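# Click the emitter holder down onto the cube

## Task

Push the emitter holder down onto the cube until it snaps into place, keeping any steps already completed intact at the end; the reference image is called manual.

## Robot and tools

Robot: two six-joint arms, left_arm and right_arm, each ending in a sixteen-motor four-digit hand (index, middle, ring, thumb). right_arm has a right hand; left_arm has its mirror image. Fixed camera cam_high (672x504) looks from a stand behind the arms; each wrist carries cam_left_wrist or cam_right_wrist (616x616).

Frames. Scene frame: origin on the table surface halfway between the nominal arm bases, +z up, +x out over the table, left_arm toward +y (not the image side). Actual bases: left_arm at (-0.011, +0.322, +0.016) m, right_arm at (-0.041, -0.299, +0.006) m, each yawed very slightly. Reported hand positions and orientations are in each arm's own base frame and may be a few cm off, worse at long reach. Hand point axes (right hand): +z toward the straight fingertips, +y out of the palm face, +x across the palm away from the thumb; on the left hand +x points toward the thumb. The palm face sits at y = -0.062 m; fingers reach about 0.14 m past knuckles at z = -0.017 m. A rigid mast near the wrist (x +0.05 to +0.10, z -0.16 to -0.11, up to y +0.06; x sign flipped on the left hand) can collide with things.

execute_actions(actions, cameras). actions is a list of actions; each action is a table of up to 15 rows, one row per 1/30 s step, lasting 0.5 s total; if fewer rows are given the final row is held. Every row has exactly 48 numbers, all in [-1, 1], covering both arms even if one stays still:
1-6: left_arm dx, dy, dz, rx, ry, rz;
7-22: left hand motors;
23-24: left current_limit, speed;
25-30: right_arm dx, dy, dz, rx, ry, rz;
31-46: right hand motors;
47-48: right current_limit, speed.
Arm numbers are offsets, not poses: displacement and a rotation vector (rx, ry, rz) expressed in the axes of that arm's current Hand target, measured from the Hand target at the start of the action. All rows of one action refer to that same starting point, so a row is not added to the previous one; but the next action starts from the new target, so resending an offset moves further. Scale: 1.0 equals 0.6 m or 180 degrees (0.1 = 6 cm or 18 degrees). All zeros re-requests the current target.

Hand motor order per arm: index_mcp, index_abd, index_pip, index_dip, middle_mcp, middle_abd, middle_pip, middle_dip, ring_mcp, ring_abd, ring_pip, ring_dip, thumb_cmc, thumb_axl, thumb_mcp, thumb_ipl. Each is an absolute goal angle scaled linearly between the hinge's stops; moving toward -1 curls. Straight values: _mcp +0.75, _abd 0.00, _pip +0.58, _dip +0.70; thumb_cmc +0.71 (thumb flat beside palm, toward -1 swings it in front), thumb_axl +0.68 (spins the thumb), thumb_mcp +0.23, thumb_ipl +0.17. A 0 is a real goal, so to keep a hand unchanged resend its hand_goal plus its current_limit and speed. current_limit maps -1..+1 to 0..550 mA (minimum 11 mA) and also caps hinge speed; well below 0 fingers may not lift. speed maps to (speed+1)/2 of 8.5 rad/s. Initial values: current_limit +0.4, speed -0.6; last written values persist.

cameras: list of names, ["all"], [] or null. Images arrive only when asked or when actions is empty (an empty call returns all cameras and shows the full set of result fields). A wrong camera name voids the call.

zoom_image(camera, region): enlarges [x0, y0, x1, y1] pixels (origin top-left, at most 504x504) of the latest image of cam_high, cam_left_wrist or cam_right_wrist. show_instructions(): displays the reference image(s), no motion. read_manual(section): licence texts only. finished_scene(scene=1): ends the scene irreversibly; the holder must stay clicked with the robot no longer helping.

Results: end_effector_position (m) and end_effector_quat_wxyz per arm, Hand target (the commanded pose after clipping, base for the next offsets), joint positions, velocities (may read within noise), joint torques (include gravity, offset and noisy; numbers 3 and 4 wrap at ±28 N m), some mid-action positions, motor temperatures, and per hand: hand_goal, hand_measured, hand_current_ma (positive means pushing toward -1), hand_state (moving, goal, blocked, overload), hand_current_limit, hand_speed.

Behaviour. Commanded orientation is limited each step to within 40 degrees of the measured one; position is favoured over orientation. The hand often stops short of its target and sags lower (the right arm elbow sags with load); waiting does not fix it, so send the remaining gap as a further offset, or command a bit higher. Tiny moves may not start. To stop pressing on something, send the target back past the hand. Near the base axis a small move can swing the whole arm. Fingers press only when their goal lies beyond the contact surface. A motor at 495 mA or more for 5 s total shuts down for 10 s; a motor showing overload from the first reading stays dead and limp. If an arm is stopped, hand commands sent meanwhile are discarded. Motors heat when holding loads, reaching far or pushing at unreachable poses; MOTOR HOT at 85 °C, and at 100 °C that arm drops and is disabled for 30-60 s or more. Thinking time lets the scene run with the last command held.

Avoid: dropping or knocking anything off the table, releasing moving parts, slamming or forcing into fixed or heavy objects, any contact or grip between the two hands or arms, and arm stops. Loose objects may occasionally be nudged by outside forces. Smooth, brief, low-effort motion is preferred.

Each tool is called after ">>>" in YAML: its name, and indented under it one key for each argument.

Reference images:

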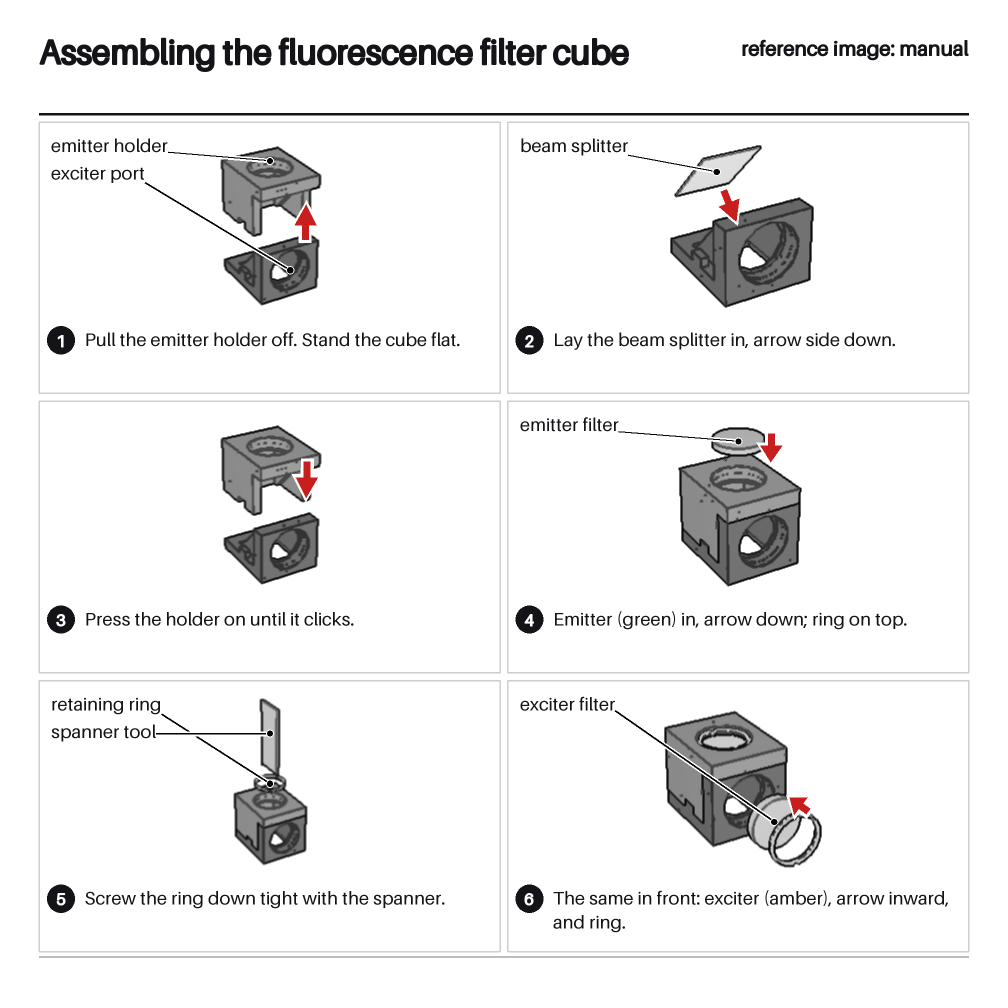

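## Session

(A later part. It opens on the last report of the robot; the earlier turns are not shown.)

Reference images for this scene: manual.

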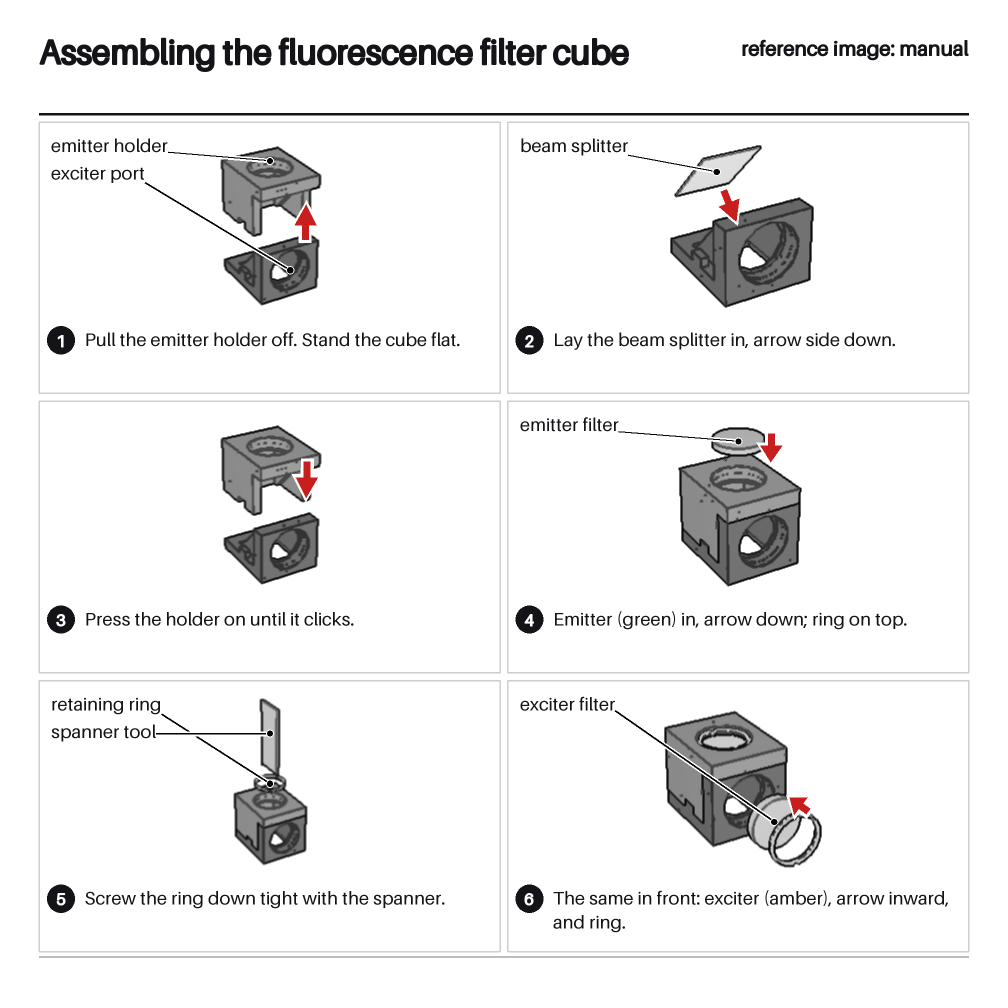

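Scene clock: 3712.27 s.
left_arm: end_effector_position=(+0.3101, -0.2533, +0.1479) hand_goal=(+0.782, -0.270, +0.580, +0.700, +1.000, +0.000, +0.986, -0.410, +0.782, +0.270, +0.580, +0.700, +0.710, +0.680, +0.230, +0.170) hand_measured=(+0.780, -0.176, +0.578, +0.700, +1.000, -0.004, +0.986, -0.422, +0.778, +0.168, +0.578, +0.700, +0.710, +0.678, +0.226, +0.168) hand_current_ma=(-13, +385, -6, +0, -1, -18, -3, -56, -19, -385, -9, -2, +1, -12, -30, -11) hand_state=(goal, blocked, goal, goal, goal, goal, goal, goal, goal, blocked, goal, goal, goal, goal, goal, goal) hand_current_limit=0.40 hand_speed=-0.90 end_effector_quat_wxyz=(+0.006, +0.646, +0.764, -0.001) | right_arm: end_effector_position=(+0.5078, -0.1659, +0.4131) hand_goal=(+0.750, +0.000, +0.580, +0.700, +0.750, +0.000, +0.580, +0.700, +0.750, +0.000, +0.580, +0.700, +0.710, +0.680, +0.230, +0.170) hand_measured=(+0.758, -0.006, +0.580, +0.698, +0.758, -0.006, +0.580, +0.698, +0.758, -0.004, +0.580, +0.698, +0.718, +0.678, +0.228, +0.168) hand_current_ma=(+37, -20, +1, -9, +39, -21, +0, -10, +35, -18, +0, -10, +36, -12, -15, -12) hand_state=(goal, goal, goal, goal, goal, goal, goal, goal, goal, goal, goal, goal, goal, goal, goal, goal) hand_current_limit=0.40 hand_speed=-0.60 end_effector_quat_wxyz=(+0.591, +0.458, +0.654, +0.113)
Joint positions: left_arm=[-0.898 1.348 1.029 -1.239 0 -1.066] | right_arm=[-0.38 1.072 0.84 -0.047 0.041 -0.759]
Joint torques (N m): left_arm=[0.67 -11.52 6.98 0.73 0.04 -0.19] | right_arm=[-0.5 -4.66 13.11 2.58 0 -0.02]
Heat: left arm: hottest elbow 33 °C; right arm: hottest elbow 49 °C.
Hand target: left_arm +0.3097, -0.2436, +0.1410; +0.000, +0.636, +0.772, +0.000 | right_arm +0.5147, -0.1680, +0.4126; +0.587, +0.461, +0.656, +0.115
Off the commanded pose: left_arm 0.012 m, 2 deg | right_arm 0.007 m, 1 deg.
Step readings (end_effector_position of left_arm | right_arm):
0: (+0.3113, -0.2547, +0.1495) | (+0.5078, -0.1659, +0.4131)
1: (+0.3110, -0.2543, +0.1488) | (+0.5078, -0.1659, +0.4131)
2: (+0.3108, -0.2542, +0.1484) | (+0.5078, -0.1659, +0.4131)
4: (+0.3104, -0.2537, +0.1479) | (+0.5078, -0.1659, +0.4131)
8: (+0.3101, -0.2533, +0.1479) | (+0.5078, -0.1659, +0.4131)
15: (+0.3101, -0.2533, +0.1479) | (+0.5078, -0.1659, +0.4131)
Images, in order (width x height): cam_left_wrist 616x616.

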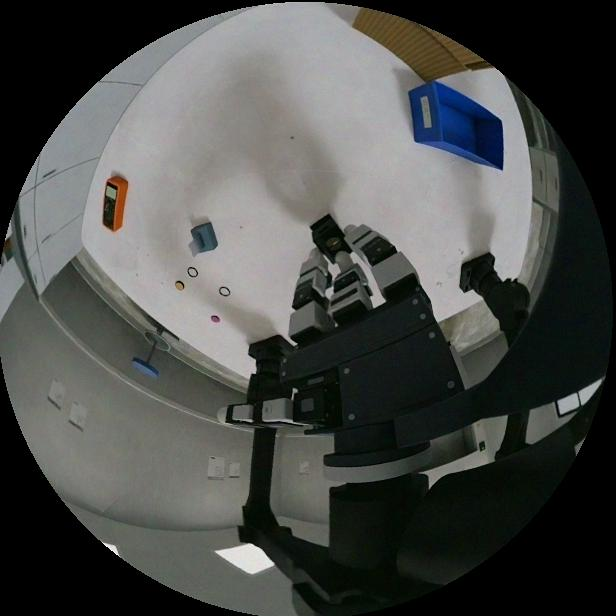

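>>> execute_actions:
  actions:
    - [[-0.0087,0.0078,-0.052,0,0,-0.0072,0.782,-0.27,0.58,0.7,1,0,0.985,-0.41,0.782,0.27,0.58,0.7,0.71,0.68,0.23,0.17,0.4,-0.9,0,0,0,0,0,0,0.75,0,0.58,0.7,0.75,0,0.58,0.7,0.75,0,0.58,0.7,0.71,0.68,0.23,0.17,0.4,-0.6]]
    - [[0,0,0.04,0,0,0,0.782,-0.27,0.58,0.7,1,0,0.985,-0.41,0.782,0.27,0.58,0.7,0.71,0.68,0.23,0.17,0.4,-0.9,0,0,0,0,0,0,0.75,0,0.58,0.7,0.75,0,0.58,0.7,0.75,0,0.58,0.7,0.71,0.68,0.23,0.17,0.4,-0.6]]
  cameras: ["cam_high","cam_left_wrist"]

>>> zoom_image:
  camera: "cam_left_wrist"
  region: [305, 205, 347, 247]

>>> zoom_image:
  camera: "cam_high"
  region: [340, 120, 370, 150]

Scene clock: 3759.07 s.
left_arm: end_effector_position=(+0.3103, -0.2508, +0.1531) hand_goal=(+0.782, -0.270, +0.580, +0.700, +1.000, +0.000, +0.986, -0.410, +0.782, +0.270, +0.580, +0.700, +0.710, +0.680, +0.230, +0.170) hand_measured=(+0.780, -0.176, +0.578, +0.700, +0.998, -0.004, +0.986, -0.414, +0.778, +0.168, +0.578, +0.700, +0.710, +0.678, +0.226, +0.168) hand_current_ma=(-12, +385, -5, +0, -11, -14, -3, -21, -16, -385, -9, -2, +1, -12, -30, -11) hand_state=(goal, blocked, goal, goal, goal, goal, goal, goal, goal, blocked, goal, goal, goal, goal, goal, goal) hand_current_limit=0.40 hand_speed=-0.90 end_effector_quat_wxyz=(+0.003, +0.638, +0.770, -0.001) | right_arm: end_effector_position=(+0.5078, -0.1659, +0.4131) hand_goal=(+0.750, +0.000, +0.580, +0.700, +0.750, +0.000, +0.580, +0.700, +0.750, +0.000, +0.580, +0.700, +0.710, +0.680, +0.230, +0.170) hand_measured=(+0.758, -0.006, +0.580, +0.698, +0.758, -0.006, +0.580, +0.698, +0.758, -0.004, +0.580, +0.698, +0.718, +0.678, +0.228, +0.168) hand_current_ma=(+37, -20, +1, -9, +39, -21, +0, -10, +35, -18, +0, -10, +36, -12, -15, -12) hand_state=(goal, goal, goal, goal, goal, goal, goal, goal, goal, goal, goal, goal, goal, goal, goal, goal) hand_current_limit=0.40 hand_speed=-0.60 end_effector_quat_wxyz=(+0.591, +0.458, +0.654, +0.113)
Joint positions: left_arm=[-0.895 1.348 1.044 -1.262 0 -1.083] | right_arm=[-0.38 1.072 0.84 -0.047 0.041 -0.759]
Joint torques (N m): left_arm=[0.38 -10.46 8.85 0.88 0.07 -0.25] | right_arm=[-0.56 -4.72 13.12 2.58 0 -0.02]
Heat: left arm: hottest elbow 33 °C; right arm: hottest elbow 49 °C.
Hand target: left_arm +0.3154, -0.2480, +0.1484; +0.000, +0.627, +0.779, +0.000 | right_arm +0.5147, -0.1680, +0.4126; +0.587, +0.461, +0.656, +0.115
Off the commanded pose: left_arm 0.008 m, 2 deg | right_arm 0.007 m, 1 deg.
Step readings (end_effector_position of left_arm | right_arm):
0: (+0.3101, -0.2533, +0.1479) | (+0.5078, -0.1659, +0.4131)
1: (+0.3091, -0.2520, +0.1488) | (+0.5078, -0.1659, +0.4131)
2: (+0.3077, -0.2498, +0.1503) | (+0.5078, -0.1659, +0.4131)
4: (+0.3050, -0.2456, +0.1527) | (+0.5078, -0.1659, +0.4131)
8: (+0.3029, -0.2420, +0.1528) | (+0.5078, -0.1659, +0.4131)
15: (+0.3029, -0.2416, +0.1528) | (+0.5078, -0.1659, +0.4131)
16: (+0.3035, -0.2423, +0.1527) | (+0.5078, -0.1659, +0.4131)
17: (+0.3052, -0.2445, +0.1527) | (+0.5078, -0.1659, +0.4131)
19: (+0.3087, -0.2489, +0.1529) | (+0.5078, -0.1659, +0.4131)
23: (+0.3103, -0.2508, +0.1531) | (+0.5078, -0.1659, +0.4131)
30: (+0.3103, -0.2508, +0.1531) | (+0.5078, -0.1659, +0.4131)
Images, in order (width x height): cam_high 672x504, cam_left_wrist 616x616.

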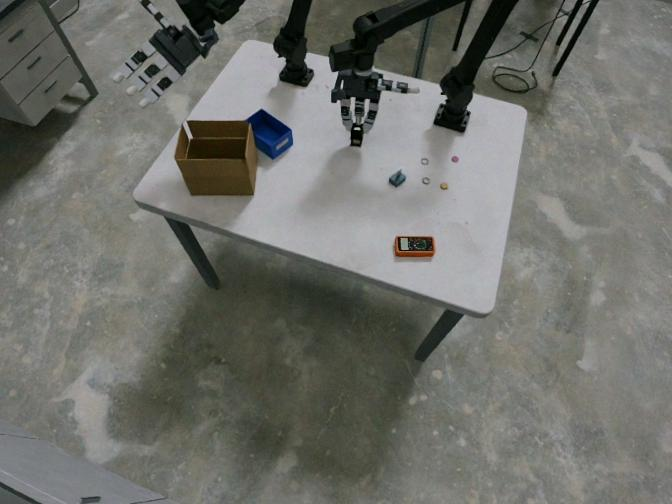

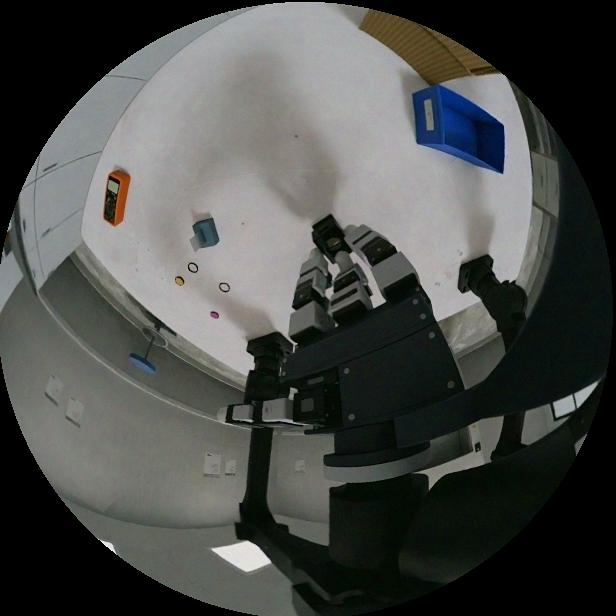

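Scaled by 12.000 from the camera's 616x616 image, which has a finer 880x880 frame.

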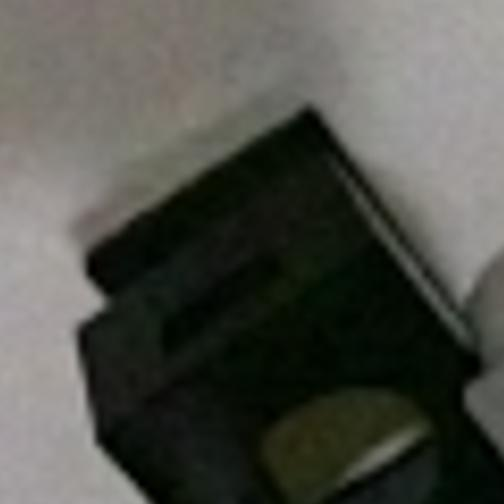

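Scaled by 16.800 from the camera's 672x504 image, which has a finer 960x720 frame.

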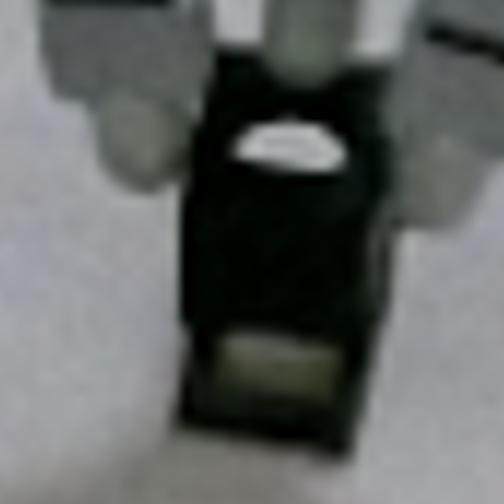

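>>> zoom_image:
  camera: "cam_left_wrist"
  region: [307, 210, 335, 238]

>>> zoom_image:
  camera: "cam_left_wrist"
  region: [310, 225, 350, 265]

Scaled by 18.000 from the camera's 616x616 image, which has a finer 880x880 frame.

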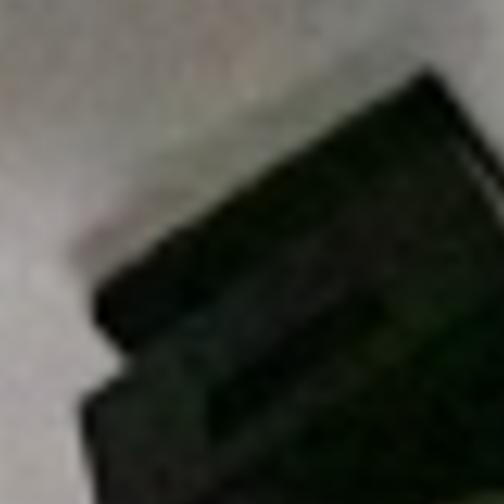

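Scaled by 12.600 from the camera's 616x616 image, which has a finer 880x880 frame.

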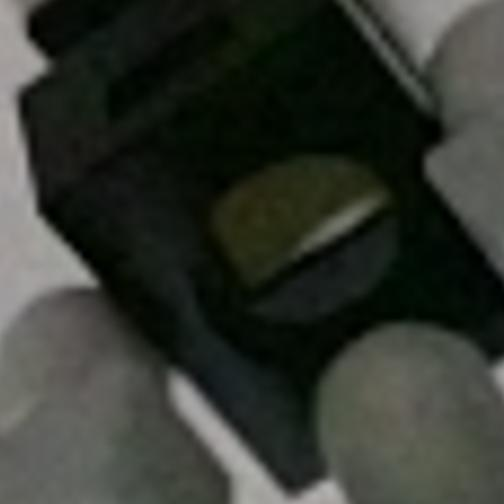

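>>> zoom_image:
  camera: "cam_high"
  region: [348, 136, 364, 152]

Scaled by 31.500 from the camera's 672x504 image, which has a finer 960x720 frame.

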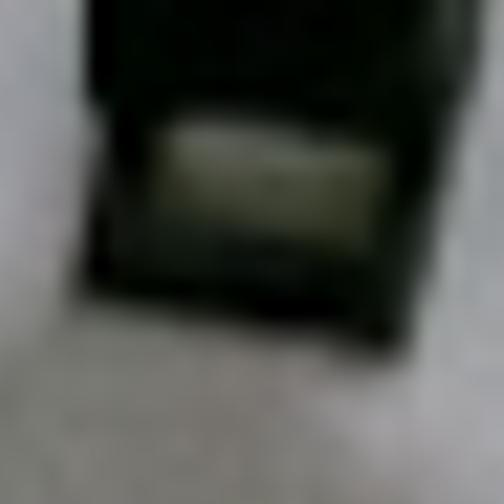

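>>> execute_actions:
  actions:
    - [[0,0,0,0,0,0,0.8,-0.27,0.58,0.7,1,0,0.985,-0.41,0.8,0.27,0.58,0.7,0.71,0.68,0.23,0.17,0.4,-0.9,0,0,0,0,0,0,0.75,0,0.58,0.7,0.75,0,0.58,0.7,0.75,0,0.58,0.7,0.71,0.68,0.23,0.17,0.4,-0.6]]
  cameras: ["cam_high","cam_left_wrist"]

>>> zoom_image:
  camera: "cam_left_wrist"
  region: [307, 210, 335, 238]

>>> zoom_image:
  camera: "cam_high"
  region: [348, 120, 364, 152]

Scene clock: 3867.93 s.
left_arm: end_effector_position=(+0.3103, -0.2508, +0.1531) hand_goal=(+0.800, -0.270, +0.580, +0.700, +1.000, +0.000, +0.986, -0.410, +0.800, +0.270, +0.580, +0.700, +0.710, +0.680, +0.230, +0.170) hand_measured=(+0.790, -0.176, +0.578, +0.700, +0.998, -0.004, +0.986, -0.412, +0.790, +0.168, +0.578, +0.700, +0.710, +0.678, +0.226, +0.168) hand_current_ma=(-57, +385, -5, +0, -10, -14, -3, -14, -55, -385, -9, -2, +1, -12, -30, -11) hand_state=(goal, blocked, goal, goal, goal, goal, goal, goal, goal, blocked, goal, goal, goal, goal, goal, goal) hand_current_limit=0.40 hand_speed=-0.90 end_effector_quat_wxyz=(+0.003, +0.637, +0.771, -0.001) | right_arm: end_effector_position=(+0.5078, -0.1659, +0.4131) hand_goal=(+0.750, +0.000, +0.580, +0.700, +0.750, +0.000, +0.580, +0.700, +0.750, +0.000, +0.580, +0.700, +0.710, +0.680, +0.230, +0.170) hand_measured=(+0.758, -0.006, +0.580, +0.698, +0.758, -0.006, +0.580, +0.698, +0.758, -0.004, +0.580, +0.698, +0.718, +0.678, +0.228, +0.168) hand_current_ma=(+37, -20, +1, -9, +39, -21, +0, -10, +35, -18, +0, -10, +36, -12, -15, -12) hand_state=(goal, goal, goal, goal, goal, goal, goal, goal, goal, goal, goal, goal, goal, goal, goal, goal) hand_current_limit=0.40 hand_speed=-0.60 end_effector_quat_wxyz=(+0.591, +0.458, +0.654, +0.113)
Joint positions: left_arm=[-0.895 1.348 1.044 -1.262 0 -1.084] | right_arm=[-0.38 1.072 0.84 -0.047 0.041 -0.759]
Joint torques (N m): left_arm=[0.5 -9.93 8.83 0.8 0.05 -0.25] | right_arm=[-0.5 -4.72 13.12 2.56 0 -0.02]
Heat: left arm: hottest elbow 33 °C; right arm: hottest elbow 49 °C.
Hand target: left_arm +0.3154, -0.2479, +0.1484; +0.000, +0.627, +0.779, +0.000 | right_arm +0.5147, -0.1680, +0.4126; +0.587, +0.461, +0.656, +0.115
Off the commanded pose: left_arm 0.008 m, 2 deg | right_arm 0.007 m, 1 deg.
Step readings (end_effector_position of left_arm | right_arm):
0: (+0.3103, -0.2508, +0.1531) | (+0.5078, -0.1659, +0.4131)
1: (+0.3103, -0.2508, +0.1531) | (+0.5078, -0.1659, +0.4131)
2: (+0.3103, -0.2508, +0.1531) | (+0.5078, -0.1659, +0.4131)
4: (+0.3103, -0.2508, +0.1531) | (+0.5078, -0.1659, +0.4131)
8: (+0.3103, -0.2508, +0.1531) | (+0.5078, -0.1659, +0.4131)
15: (+0.3103, -0.2508, +0.1531) | (+0.5078, -0.1659, +0.4131)
Images, in order (width x height): cam_high 672x504, cam_left_wrist 616x616.

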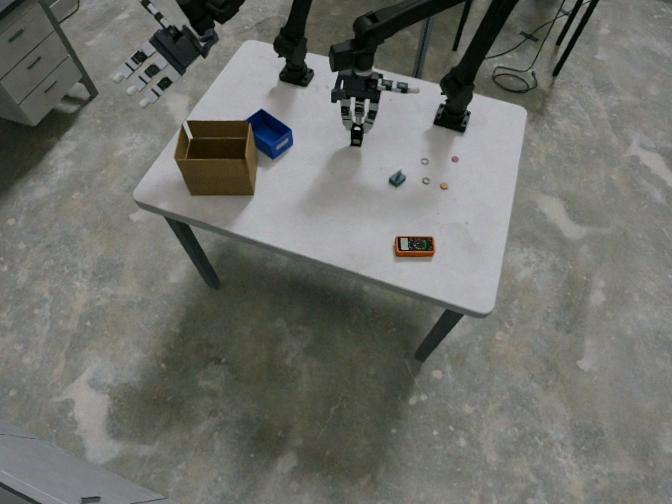

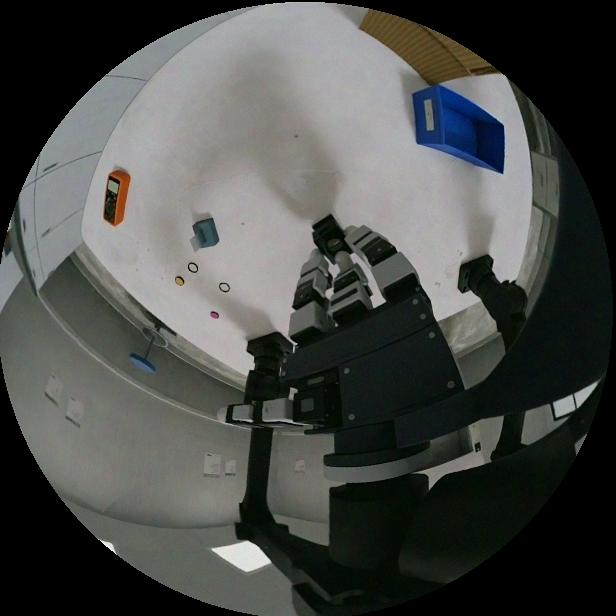

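Scaled by 18.000 from the camera's 616x616 image, which has a finer 880x880 frame.

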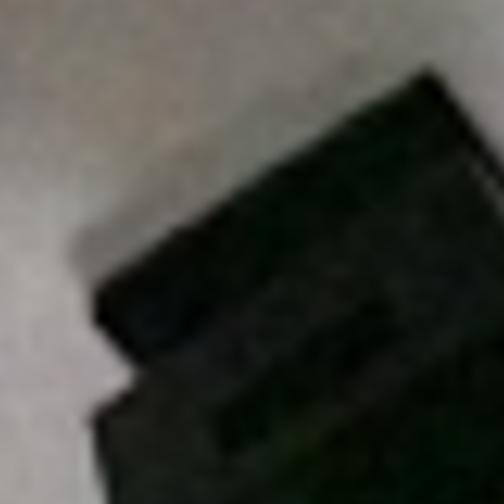

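Scaled by 15.750 from the camera's 672x504 image, which has a finer 960x720 frame.

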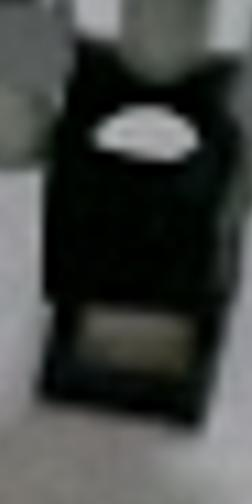

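>>> execute_actions:
  actions:
    - [[0,0,0,0,0,0,0.81,-0.27,0.58,0.7,1,0,0.985,-0.41,0.81,0.27,0.58,0.7,0.71,0.68,0.23,0.17,0.4,-0.9,0,0,0,0,0,0,0.75,0,0.58,0.7,0.75,0,0.58,0.7,0.75,0,0.58,0.7,0.71,0.68,0.23,0.17,0.4,-0.6]]
  cameras: ["cam_high","cam_left_wrist"]

>>> zoom_image:
  camera: "cam_left_wrist"
  region: [307, 210, 335, 238]

>>> zoom_image:
  camera: "cam_left_wrist"
  region: [310, 225, 350, 265]

Scene clock: 3879.53 s.
left_arm: end_effector_position=(+0.3103, -0.2508, +0.1531) hand_goal=(+0.810, -0.270, +0.580, +0.700, +1.000, +0.000, +0.986, -0.410, +0.810, +0.270, +0.580, +0.700, +0.710, +0.680, +0.230, +0.170) hand_measured=(+0.798, -0.176, +0.578, +0.700, +0.998, -0.004, +0.986, -0.412, +0.798, +0.168, +0.578, +0.700, +0.710, +0.678, +0.226, +0.168) hand_current_ma=(-64, +385, -5, +0, -9, -14, -3, -14, -60, -385, -9, -2, +1, -12, -30, -11) hand_state=(goal, blocked, goal, goal, goal, goal, goal, goal, goal, blocked, goal, goal, goal, goal, goal, goal) hand_current_limit=0.40 hand_speed=-0.90 end_effector_quat_wxyz=(+0.003, +0.637, +0.771, -0.001) | right_arm: end_effector_position=(+0.5078, -0.1659, +0.4131) hand_goal=(+0.750, +0.000, +0.580, +0.700, +0.750, +0.000, +0.580, +0.700, +0.750, +0.000, +0.580, +0.700, +0.710, +0.680, +0.230, +0.170) hand_measured=(+0.758, -0.006, +0.580, +0.698, +0.758, -0.006, +0.580, +0.698, +0.758, -0.004, +0.580, +0.698, +0.718, +0.678, +0.228, +0.168) hand_current_ma=(+37, -20, +1, -9, +39, -21, +0, -10, +35, -18, +0, -10, +36, -12, -15, -12) hand_state=(goal, goal, goal, goal, goal, goal, goal, goal, goal, goal, goal, goal, goal, goal, goal, goal) hand_current_limit=0.40 hand_speed=-0.60 end_effector_quat_wxyz=(+0.591, +0.458, +0.654, +0.113)
Joint positions: left_arm=[-0.895 1.348 1.044 -1.262 0 -1.084] | right_arm=[-0.38 1.072 0.84 -0.047 0.041 -0.759]
Joint torques (N m): left_arm=[0.56 -10.11 8.87 0.84 0.05 -0.25] | right_arm=[-0.56 -4.72 13.12 2.58 0 -0.02]
Heat: left arm: hottest elbow 33 °C; right arm: hottest elbow 49 °C.
Hand target: left_arm +0.3154, -0.2479, +0.1484; +0.000, +0.627, +0.779, +0.000 | right_arm +0.5147, -0.1680, +0.4126; +0.587, +0.461, +0.656, +0.115
Off the commanded pose: left_arm 0.008 m, 2 deg | right_arm 0.007 m, 1 deg.
Step readings (end_effector_position of left_arm | right_arm):
0: (+0.3103, -0.2508, +0.1531) | (+0.5078, -0.1659, +0.4131)
1: (+0.3103, -0.2508, +0.1531) | (+0.5078, -0.1659, +0.4131)
2: (+0.3103, -0.2508, +0.1531) | (+0.5078, -0.1659, +0.4131)
4: (+0.3103, -0.2508, +0.1531) | (+0.5078, -0.1659, +0.4131)
8: (+0.3103, -0.2508, +0.1531) | (+0.5078, -0.1659, +0.4131)
15: (+0.3103, -0.2508, +0.1531) | (+0.5078, -0.1659, +0.4131)
Images, in order (width x height): cam_high 672x504, cam_left_wrist 616x616.

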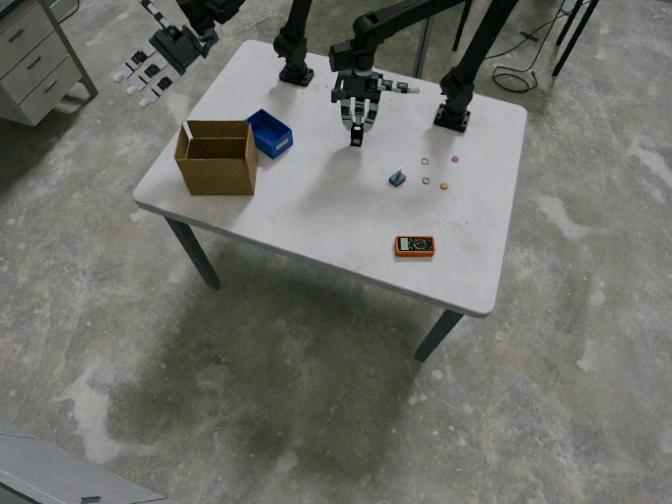

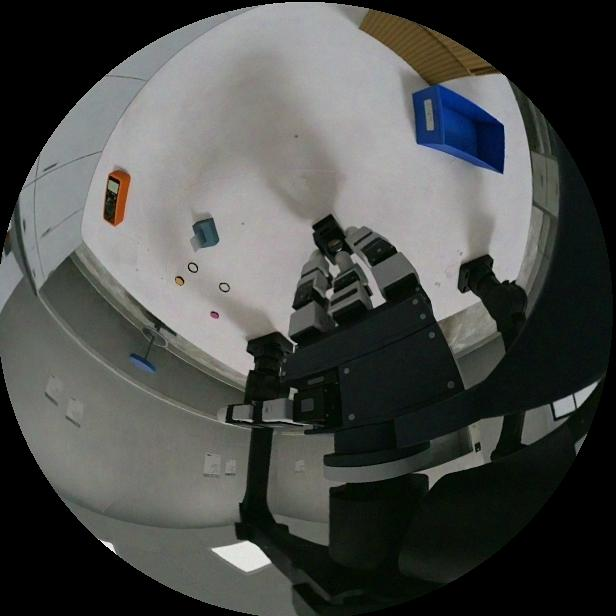

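Scaled by 18.000 from the camera's 616x616 image, which has a finer 880x880 frame.

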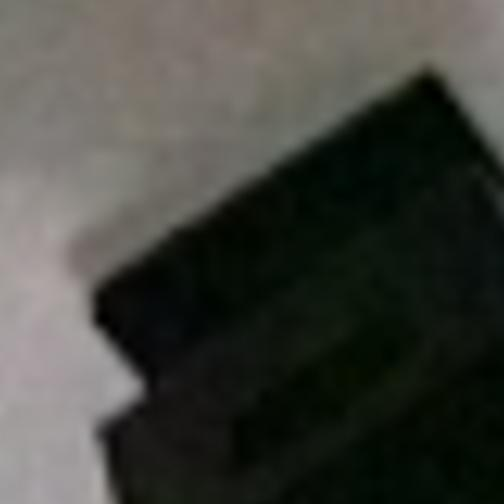

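Scaled by 12.600 from the camera's 616x616 image, which has a finer 880x880 frame.

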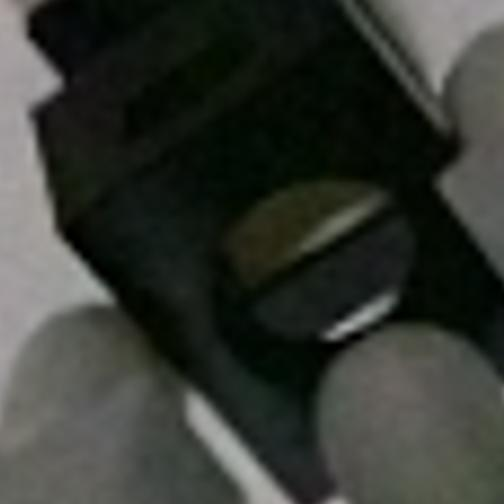

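>>> execute_actions:
  actions:
    - [[0,0,0.0125,0,0,0,0.81,-0.27,0.58,0.7,1,0,0.985,-0.41,0.81,0.27,0.58,0.7,0.71,0.68,0.23,0.17,0.4,-0.9,0,0,0,0,0,0,0.75,0,0.58,0.7,0.75,0,0.58,0.7,0.75,0,0.58,0.7,0.71,0.68,0.23,0.17,0.4,-0.6]]
  cameras: ["cam_high","cam_left_wrist"]

>>> zoom_image:
  camera: "cam_left_wrist"
  region: [307, 210, 335, 238]

>>> zoom_image:
  camera: "cam_left_wrist"
  region: [310, 225, 350, 265]

>>> zoom_image:
  camera: "cam_high"
  region: [346, 125, 368, 147]

Scene clock: 3928.93 s.
left_arm: end_effector_position=(+0.3112, -0.2519, +0.1488) hand_goal=(+0.810, -0.270, +0.580, +0.700, +1.000, +0.000, +0.986, -0.410, +0.810, +0.270, +0.580, +0.700, +0.710, +0.680, +0.230, +0.170) hand_measured=(+0.798, -0.176, +0.578, +0.700, +0.998, -0.004, +0.986, -0.412, +0.800, +0.168, +0.578, +0.700, +0.710, +0.678, +0.226, +0.168) hand_current_ma=(-60, +385, -5, +0, -8, -14, -3, -14, -56, -385, -9, -2, +1, -12, -30, -11) hand_state=(goal, blocked, goal, goal, goal, goal, goal, goal, goal, blocked, goal, goal, goal, goal, goal, goal) hand_current_limit=0.40 hand_speed=-0.90 end_effector_quat_wxyz=(+0.006, +0.637, +0.771, -0.001) | right_arm: end_effector_position=(+0.5078, -0.1659, +0.4131) hand_goal=(+0.750, +0.000, +0.580, +0.700, +0.750, +0.000, +0.580, +0.700, +0.750, +0.000, +0.580, +0.700, +0.710, +0.680, +0.230, +0.170) hand_measured=(+0.758, -0.006, +0.580, +0.698, +0.758, -0.006, +0.580, +0.698, +0.758, -0.004, +0.580, +0.698, +0.718, +0.678, +0.228, +0.168) hand_current_ma=(+37, -20, +1, -9, +39, -21, +0, -10, +35, -18, +0, -10, +36, -12, -15, -12) hand_state=(goal, goal, goal, goal, goal, goal, goal, goal, goal, goal, goal, goal, goal, goal, goal, goal) hand_current_limit=0.40 hand_speed=-0.60 end_effector_quat_wxyz=(+0.591, +0.458, +0.654, +0.113)
Joint positions: left_arm=[-0.895 1.351 1.034 -1.242 0 -1.084] | right_arm=[-0.38 1.072 0.84 -0.047 0.041 -0.759]
Joint torques (N m): left_arm=[0.38 -10.05 8.4 0.95 0.07 -0.23] | right_arm=[-0.5 -4.72 13.14 2.56 0 -0.02]
Heat: left arm: hottest elbow 33 °C; right arm: hottest elbow 49 °C.
Hand target: left_arm +0.3154, -0.2479, +0.1408; +0.000, +0.627, +0.779, +0.000 | right_arm +0.5147, -0.1680, +0.4126; +0.587, +0.461, +0.656, +0.115
Off the commanded pose: left_arm 0.010 m, 2 deg | right_arm 0.007 m, 1 deg.
Step readings (end_effector_position of left_arm | right_arm):
0: (+0.3103, -0.2508, +0.1531) | (+0.5078, -0.1659, +0.4131)
1: (+0.3104, -0.2509, +0.1527) | (+0.5078, -0.1659, +0.4131)
2: (+0.3109, -0.2515, +0.1521) | (+0.5078, -0.1659, +0.4131)
4: (+0.3112, -0.2519, +0.1503) | (+0.5078, -0.1659, +0.4131)
8: (+0.3111, -0.2518, +0.1487) | (+0.5078, -0.1659, +0.4131)
15: (+0.3112, -0.2519, +0.1488) | (+0.5078, -0.1659, +0.4131)
Images, in order (width x height): cam_high 672x504, cam_left_wrist 616x616.

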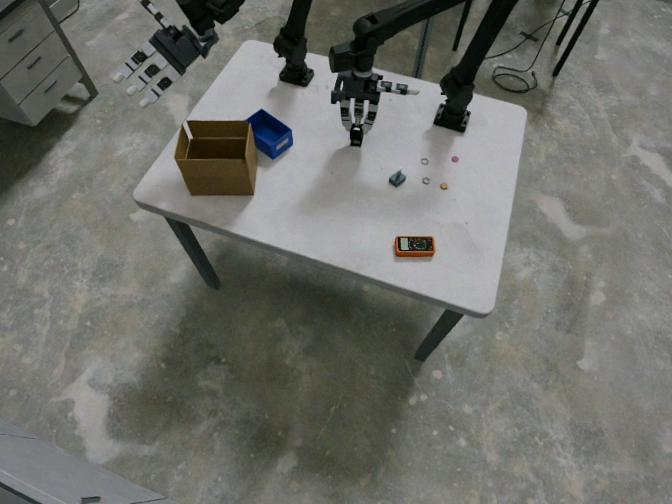

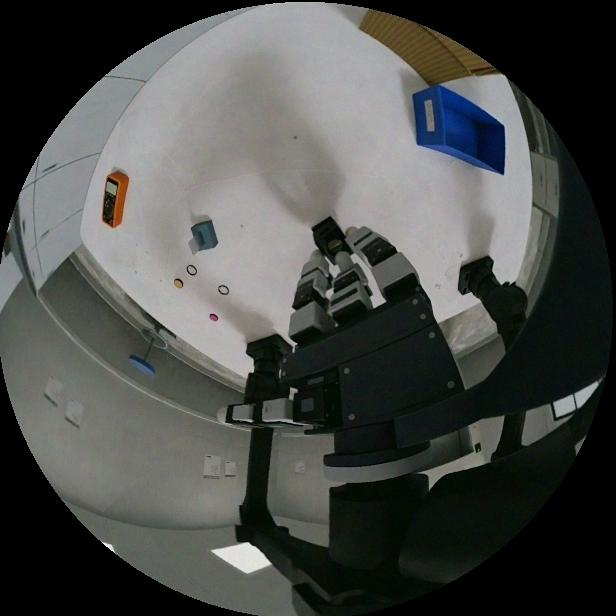

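Scaled by 18.000 from the camera's 616x616 image, which has a finer 880x880 frame.

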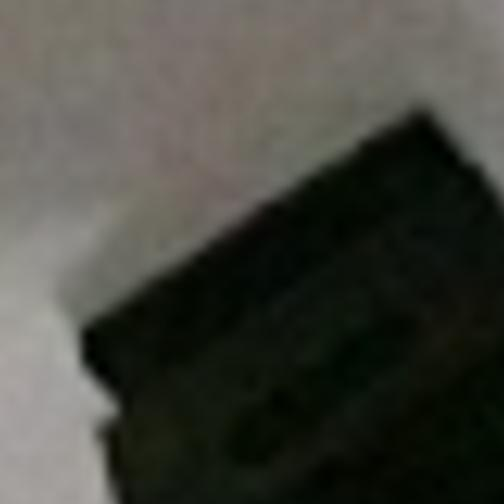

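Scaled by 12.600 from the camera's 616x616 image, which has a finer 880x880 frame.

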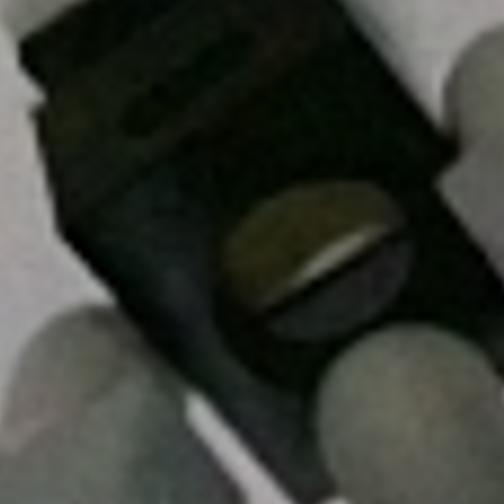

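Scaled by 22.909 from the camera's 672x504 image, which has a finer 960x720 frame.

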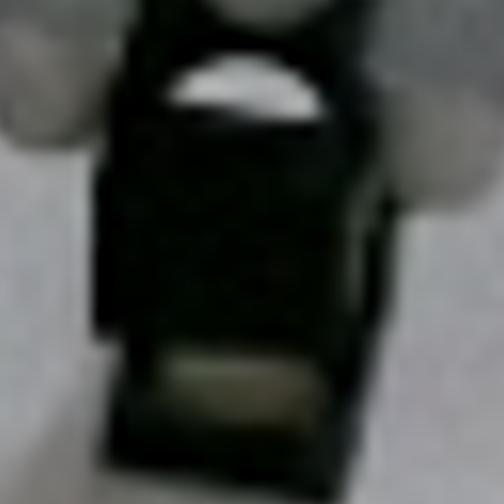

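>>> execute_actions:
  actions:
    - [[0.006,-0.0005,0.002,0,0,0,0.81,-0.27,0.58,0.7,1,0,0.985,-0.41,0.81,0.27,0.58,0.7,0.71,0.68,0.23,0.17,0.4,-0.9,0,0,0,0,0,0,0.75,0,0.58,0.7,0.75,0,0.58,0.7,0.75,0,0.58,0.7,0.71,0.68,0.23,0.17,0.4,-0.6]]
  cameras: ["cam_high","cam_left_wrist"]

>>> zoom_image:
  camera: "cam_left_wrist"
  region: [307, 210, 335, 238]

>>> zoom_image:
  camera: "cam_high"
  region: [346, 125, 368, 147]

Scene clock: 3972.33 s.
left_arm: end_effector_position=(+0.3101, -0.2484, +0.1446) hand_goal=(+0.810, -0.270, +0.580, +0.700, +1.000, +0.000, +0.986, -0.410, +0.810, +0.270, +0.580, +0.700, +0.710, +0.680, +0.230, +0.170) hand_measured=(+0.798, -0.176, +0.578, +0.700, +0.998, -0.004, +0.986, -0.412, +0.800, +0.168, +0.578, +0.700, +0.710, +0.678, +0.226, +0.168) hand_current_ma=(-59, +385, -6, +0, -7, -14, -3, -14, -55, -385, -9, -2, +1, -12, -30, -11) hand_state=(goal, blocked, goal, goal, goal, goal, goal, goal, goal, blocked, goal, goal, goal, goal, goal, goal) hand_current_limit=0.40 hand_speed=-0.90 end_effector_quat_wxyz=(+0.002, +0.636, +0.772, -0.001) | right_arm: end_effector_position=(+0.5078, -0.1659, +0.4131) hand_goal=(+0.750, +0.000, +0.580, +0.700, +0.750, +0.000, +0.580, +0.700, +0.750, +0.000, +0.580, +0.700, +0.710, +0.680, +0.230, +0.170) hand_measured=(+0.758, -0.006, +0.580, +0.698, +0.758, -0.006, +0.580, +0.698, +0.758, -0.004, +0.580, +0.698, +0.718, +0.678, +0.228, +0.168) hand_current_ma=(+37, -20, +1, -9, +39, -21, +0, -10, +35, -18, +0, -10, +36, -12, -15, -12) hand_state=(goal, goal, goal, goal, goal, goal, goal, goal, goal, goal, goal, goal, goal, goal, goal, goal) hand_current_limit=0.40 hand_speed=-0.60 end_effector_quat_wxyz=(+0.591, +0.458, +0.654, +0.113)
Joint positions: left_arm=[-0.892 1.351 1.023 -1.238 0 -1.084] | right_arm=[-0.38 1.072 0.84 -0.047 0.041 -0.759]
Joint torques (N m): left_arm=[0.67 -10.52 8.32 0.85 0.05 -0.19] | right_arm=[-0.56 -4.72 13.12 2.59 0 -0.02]
Heat: left arm: hottest elbow 34 °C; right arm: hottest elbow 49 °C.
Hand target: left_arm +0.3142, -0.2445, +0.1396; +0.000, +0.627, +0.779, +0.000 | right_arm +0.5147, -0.1680, +0.4126; +0.587, +0.461, +0.656, +0.115
Off the commanded pose: left_arm 0.008 m, 1 deg | right_arm 0.007 m, 1 deg.
Step readings (end_effector_position of left_arm | right_arm):
0: (+0.3112, -0.2519, +0.1488) | (+0.5078, -0.1659, +0.4131)
1: (+0.3111, -0.2518, +0.1485) | (+0.5078, -0.1659, +0.4131)
2: (+0.3110, -0.2515, +0.1478) | (+0.5078, -0.1659, +0.4131)
4: (+0.3105, -0.2501, +0.1460) | (+0.5078, -0.1659, +0.4131)
8: (+0.3101, -0.2484, +0.1446) | (+0.5078, -0.1659, +0.4131)
15: (+0.3101, -0.2484, +0.1446) | (+0.5078, -0.1659, +0.4131)
Images, in order (width x height): cam_high 672x504, cam_left_wrist 616x616.

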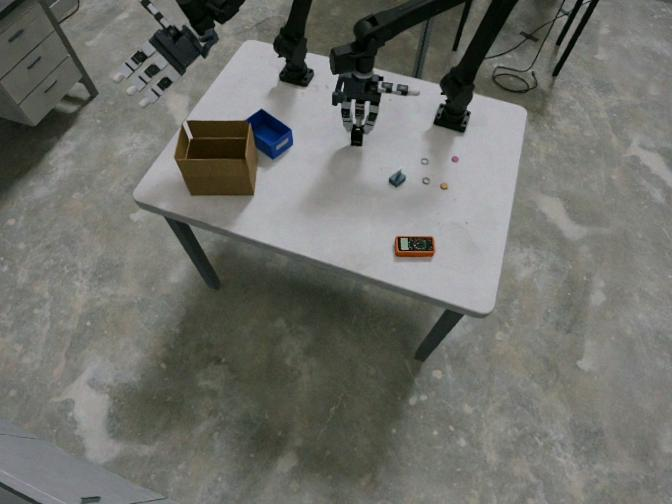

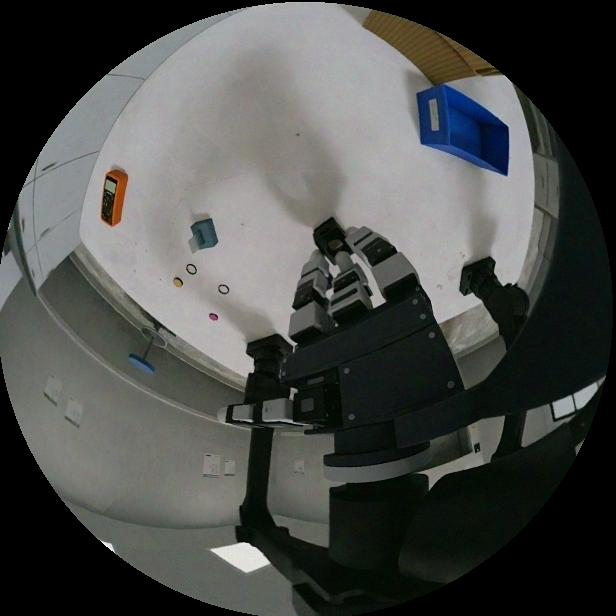

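Scaled by 18.000 from the camera's 616x616 image, which has a finer 880x880 frame.

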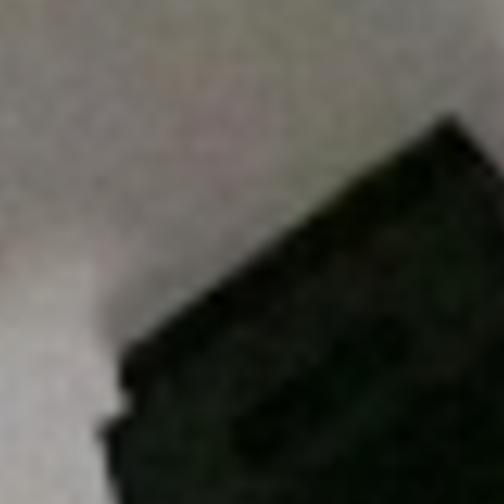

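Scaled by 22.909 from the camera's 672x504 image, which has a finer 960x720 frame.

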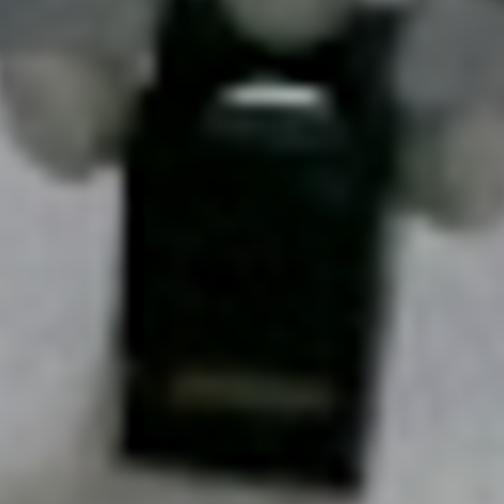

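>>> zoom_image:
  camera: "cam_left_wrist"
  region: [310, 225, 350, 265]

>>> zoom_image:
  camera: "cam_high"
  region: [344, 130, 370, 156]

Scaled by 12.600 from the camera's 616x616 image, which has a finer 880x880 frame.

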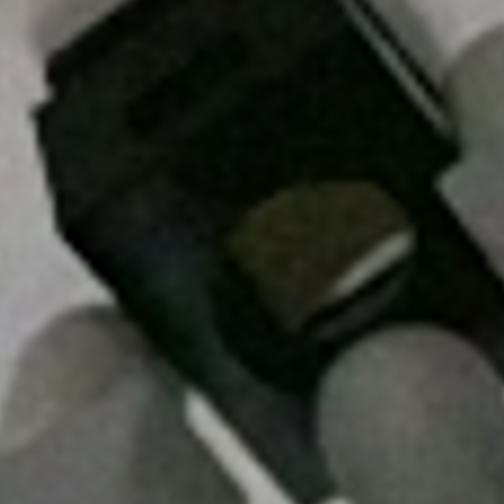

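Scaled by 19.385 from the camera's 672x504 image, which has a finer 960x720 frame.

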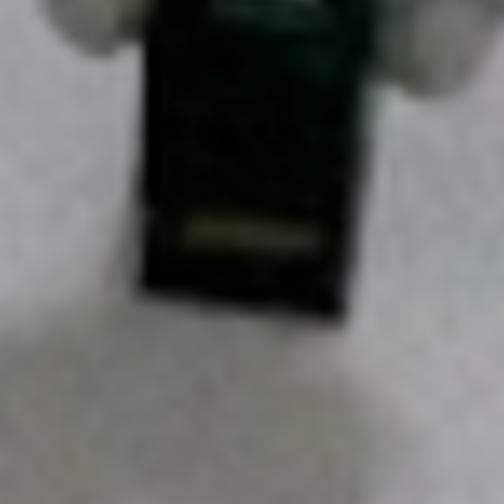

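>>> execute_actions:
  actions:
    - [[0,0,0,0,0,0,0.827,-0.27,0.58,0.7,1,0,0.985,-0.41,0.827,0.27,0.58,0.7,0.71,0.68,0.23,0.17,0.4,-0.9,0,0,0,0,0,0,0.75,0,0.58,0.7,0.75,0,0.58,0.7,0.75,0,0.58,0.7,0.71,0.68,0.23,0.17,0.4,-0.6]]
  cameras: ["cam_high","cam_left_wrist"]

>>> zoom_image:
  camera: "cam_left_wrist"
  region: [307, 210, 335, 238]

>>> zoom_image:
  camera: "cam_left_wrist"
  region: [310, 225, 350, 265]

>>> zoom_image:
  camera: "cam_high"
  region: [344, 120, 370, 156]

Scene clock: 4127.23 s.
left_arm: end_effector_position=(+0.3101, -0.2484, +0.1446) hand_goal=(+0.828, -0.270, +0.580, +0.700, +1.000, +0.000, +0.986, -0.410, +0.828, +0.270, +0.580, +0.700, +0.710, +0.680, +0.230, +0.170) hand_measured=(+0.818, -0.176, +0.578, +0.700, +0.998, -0.004, +0.986, -0.412, +0.818, +0.168, +0.578, +0.700, +0.710, +0.678, +0.226, +0.168) hand_current_ma=(-50, +385, -6, +0, -7, -14, -3, -14, -50, -385, -9, -2, +1, -12, -30, -11) hand_state=(goal, blocked, goal, goal, goal, goal, goal, goal, goal, blocked, goal, goal, goal, goal, goal, goal) hand_current_limit=0.40 hand_speed=-0.90 end_effector_quat_wxyz=(+0.002, +0.636, +0.772, -0.001) | right_arm: end_effector_position=(+0.5078, -0.1659, +0.4131) hand_goal=(+0.750, +0.000, +0.580, +0.700, +0.750, +0.000, +0.580, +0.700, +0.750, +0.000, +0.580, +0.700, +0.710, +0.680, +0.230, +0.170) hand_measured=(+0.758, -0.006, +0.580, +0.698, +0.758, -0.006, +0.580, +0.698, +0.758, -0.004, +0.580, +0.698, +0.718, +0.678, +0.228, +0.168) hand_current_ma=(+37, -20, +1, -9, +39, -21, +0, -10, +35, -18, +0, -10, +36, -12, -15, -12) hand_state=(goal, goal, goal, goal, goal, goal, goal, goal, goal, goal, goal, goal, goal, goal, goal, goal) hand_current_limit=0.40 hand_speed=-0.60 end_effector_quat_wxyz=(+0.591, +0.458, +0.654, +0.113)
Joint positions: left_arm=[-0.892 1.351 1.023 -1.238 0 -1.084] | right_arm=[-0.38 1.072 0.84 -0.047 0.041 -0.759]
Joint torques (N m): left_arm=[0.44 -10.4 8.38 0.96 0.05 -0.19] | right_arm=[-0.5 -4.72 13.14 2.58 -0.01 -0.02]
Heat: left arm: hottest elbow 34 °C; right arm: hottest elbow 49 °C.
Hand target: left_arm +0.3142, -0.2445, +0.1396; +0.000, +0.627, +0.779, +0.000 | right_arm +0.5147, -0.1680, +0.4126; +0.587, +0.461, +0.656, +0.115
Off the commanded pose: left_arm 0.008 m, 1 deg | right_arm 0.007 m, 1 deg.
Step readings (end_effector_position of left_arm | right_arm):
0: (+0.3101, -0.2484, +0.1446) | (+0.5078, -0.1659, +0.4131)
1: (+0.3101, -0.2484, +0.1446) | (+0.5078, -0.1659, +0.4131)
2: (+0.3101, -0.2484, +0.1446) | (+0.5078, -0.1659, +0.4131)
4: (+0.3101, -0.2484, +0.1446) | (+0.5078, -0.1659, +0.4131)
8: (+0.3101, -0.2484, +0.1446) | (+0.5078, -0.1659, +0.4131)
15: (+0.3101, -0.2484, +0.1446) | (+0.5078, -0.1659, +0.4131)
Images, in order (width x height): cam_high 672x504, cam_left_wrist 616x616.

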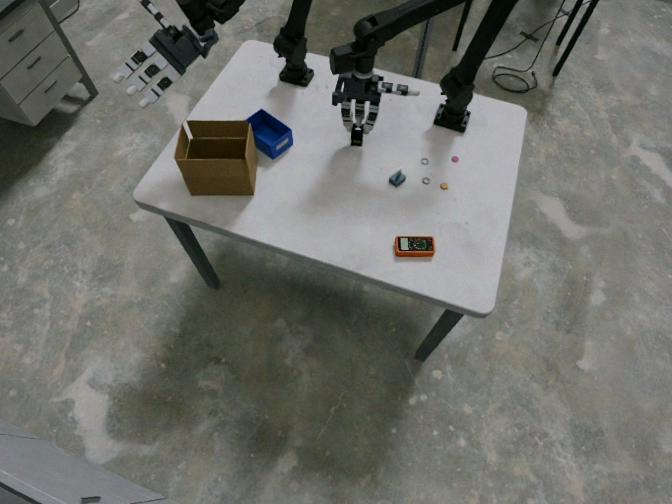

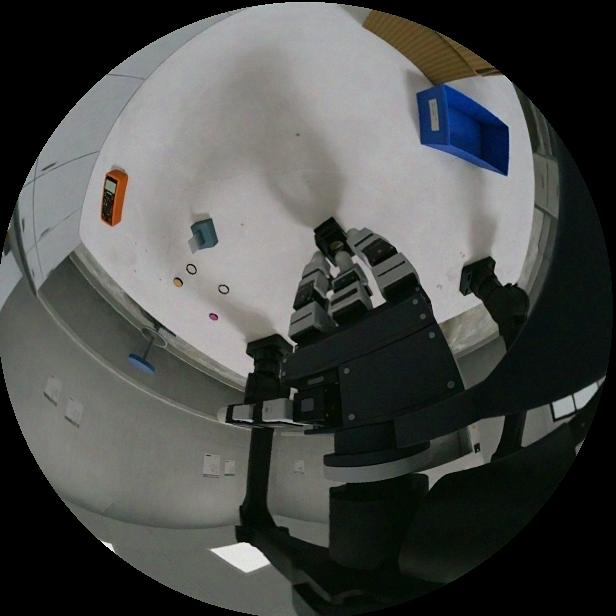

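Scaled by 18.000 from the camera's 616x616 image, which has a finer 880x880 frame.

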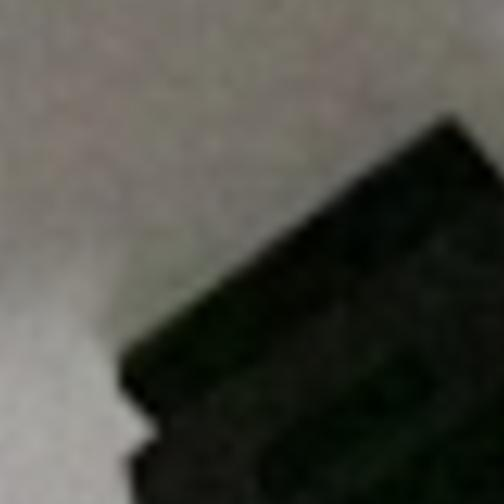

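Scaled by 12.600 from the camera's 616x616 image, which has a finer 880x880 frame.

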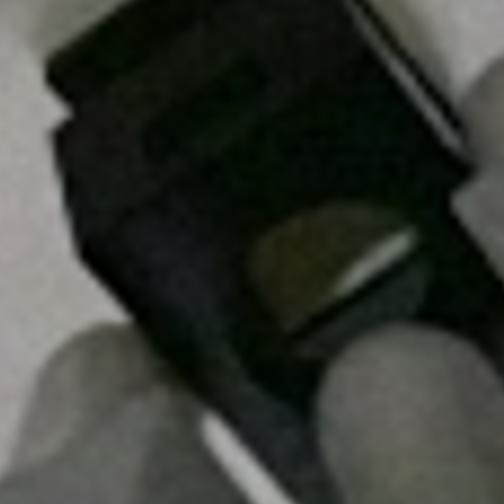

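Scaled by 14.000 from the camera's 672x504 image, which has a finer 960x720 frame.

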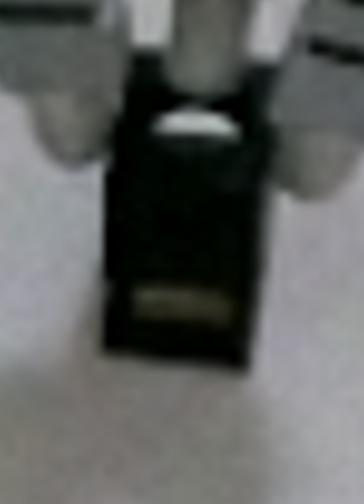

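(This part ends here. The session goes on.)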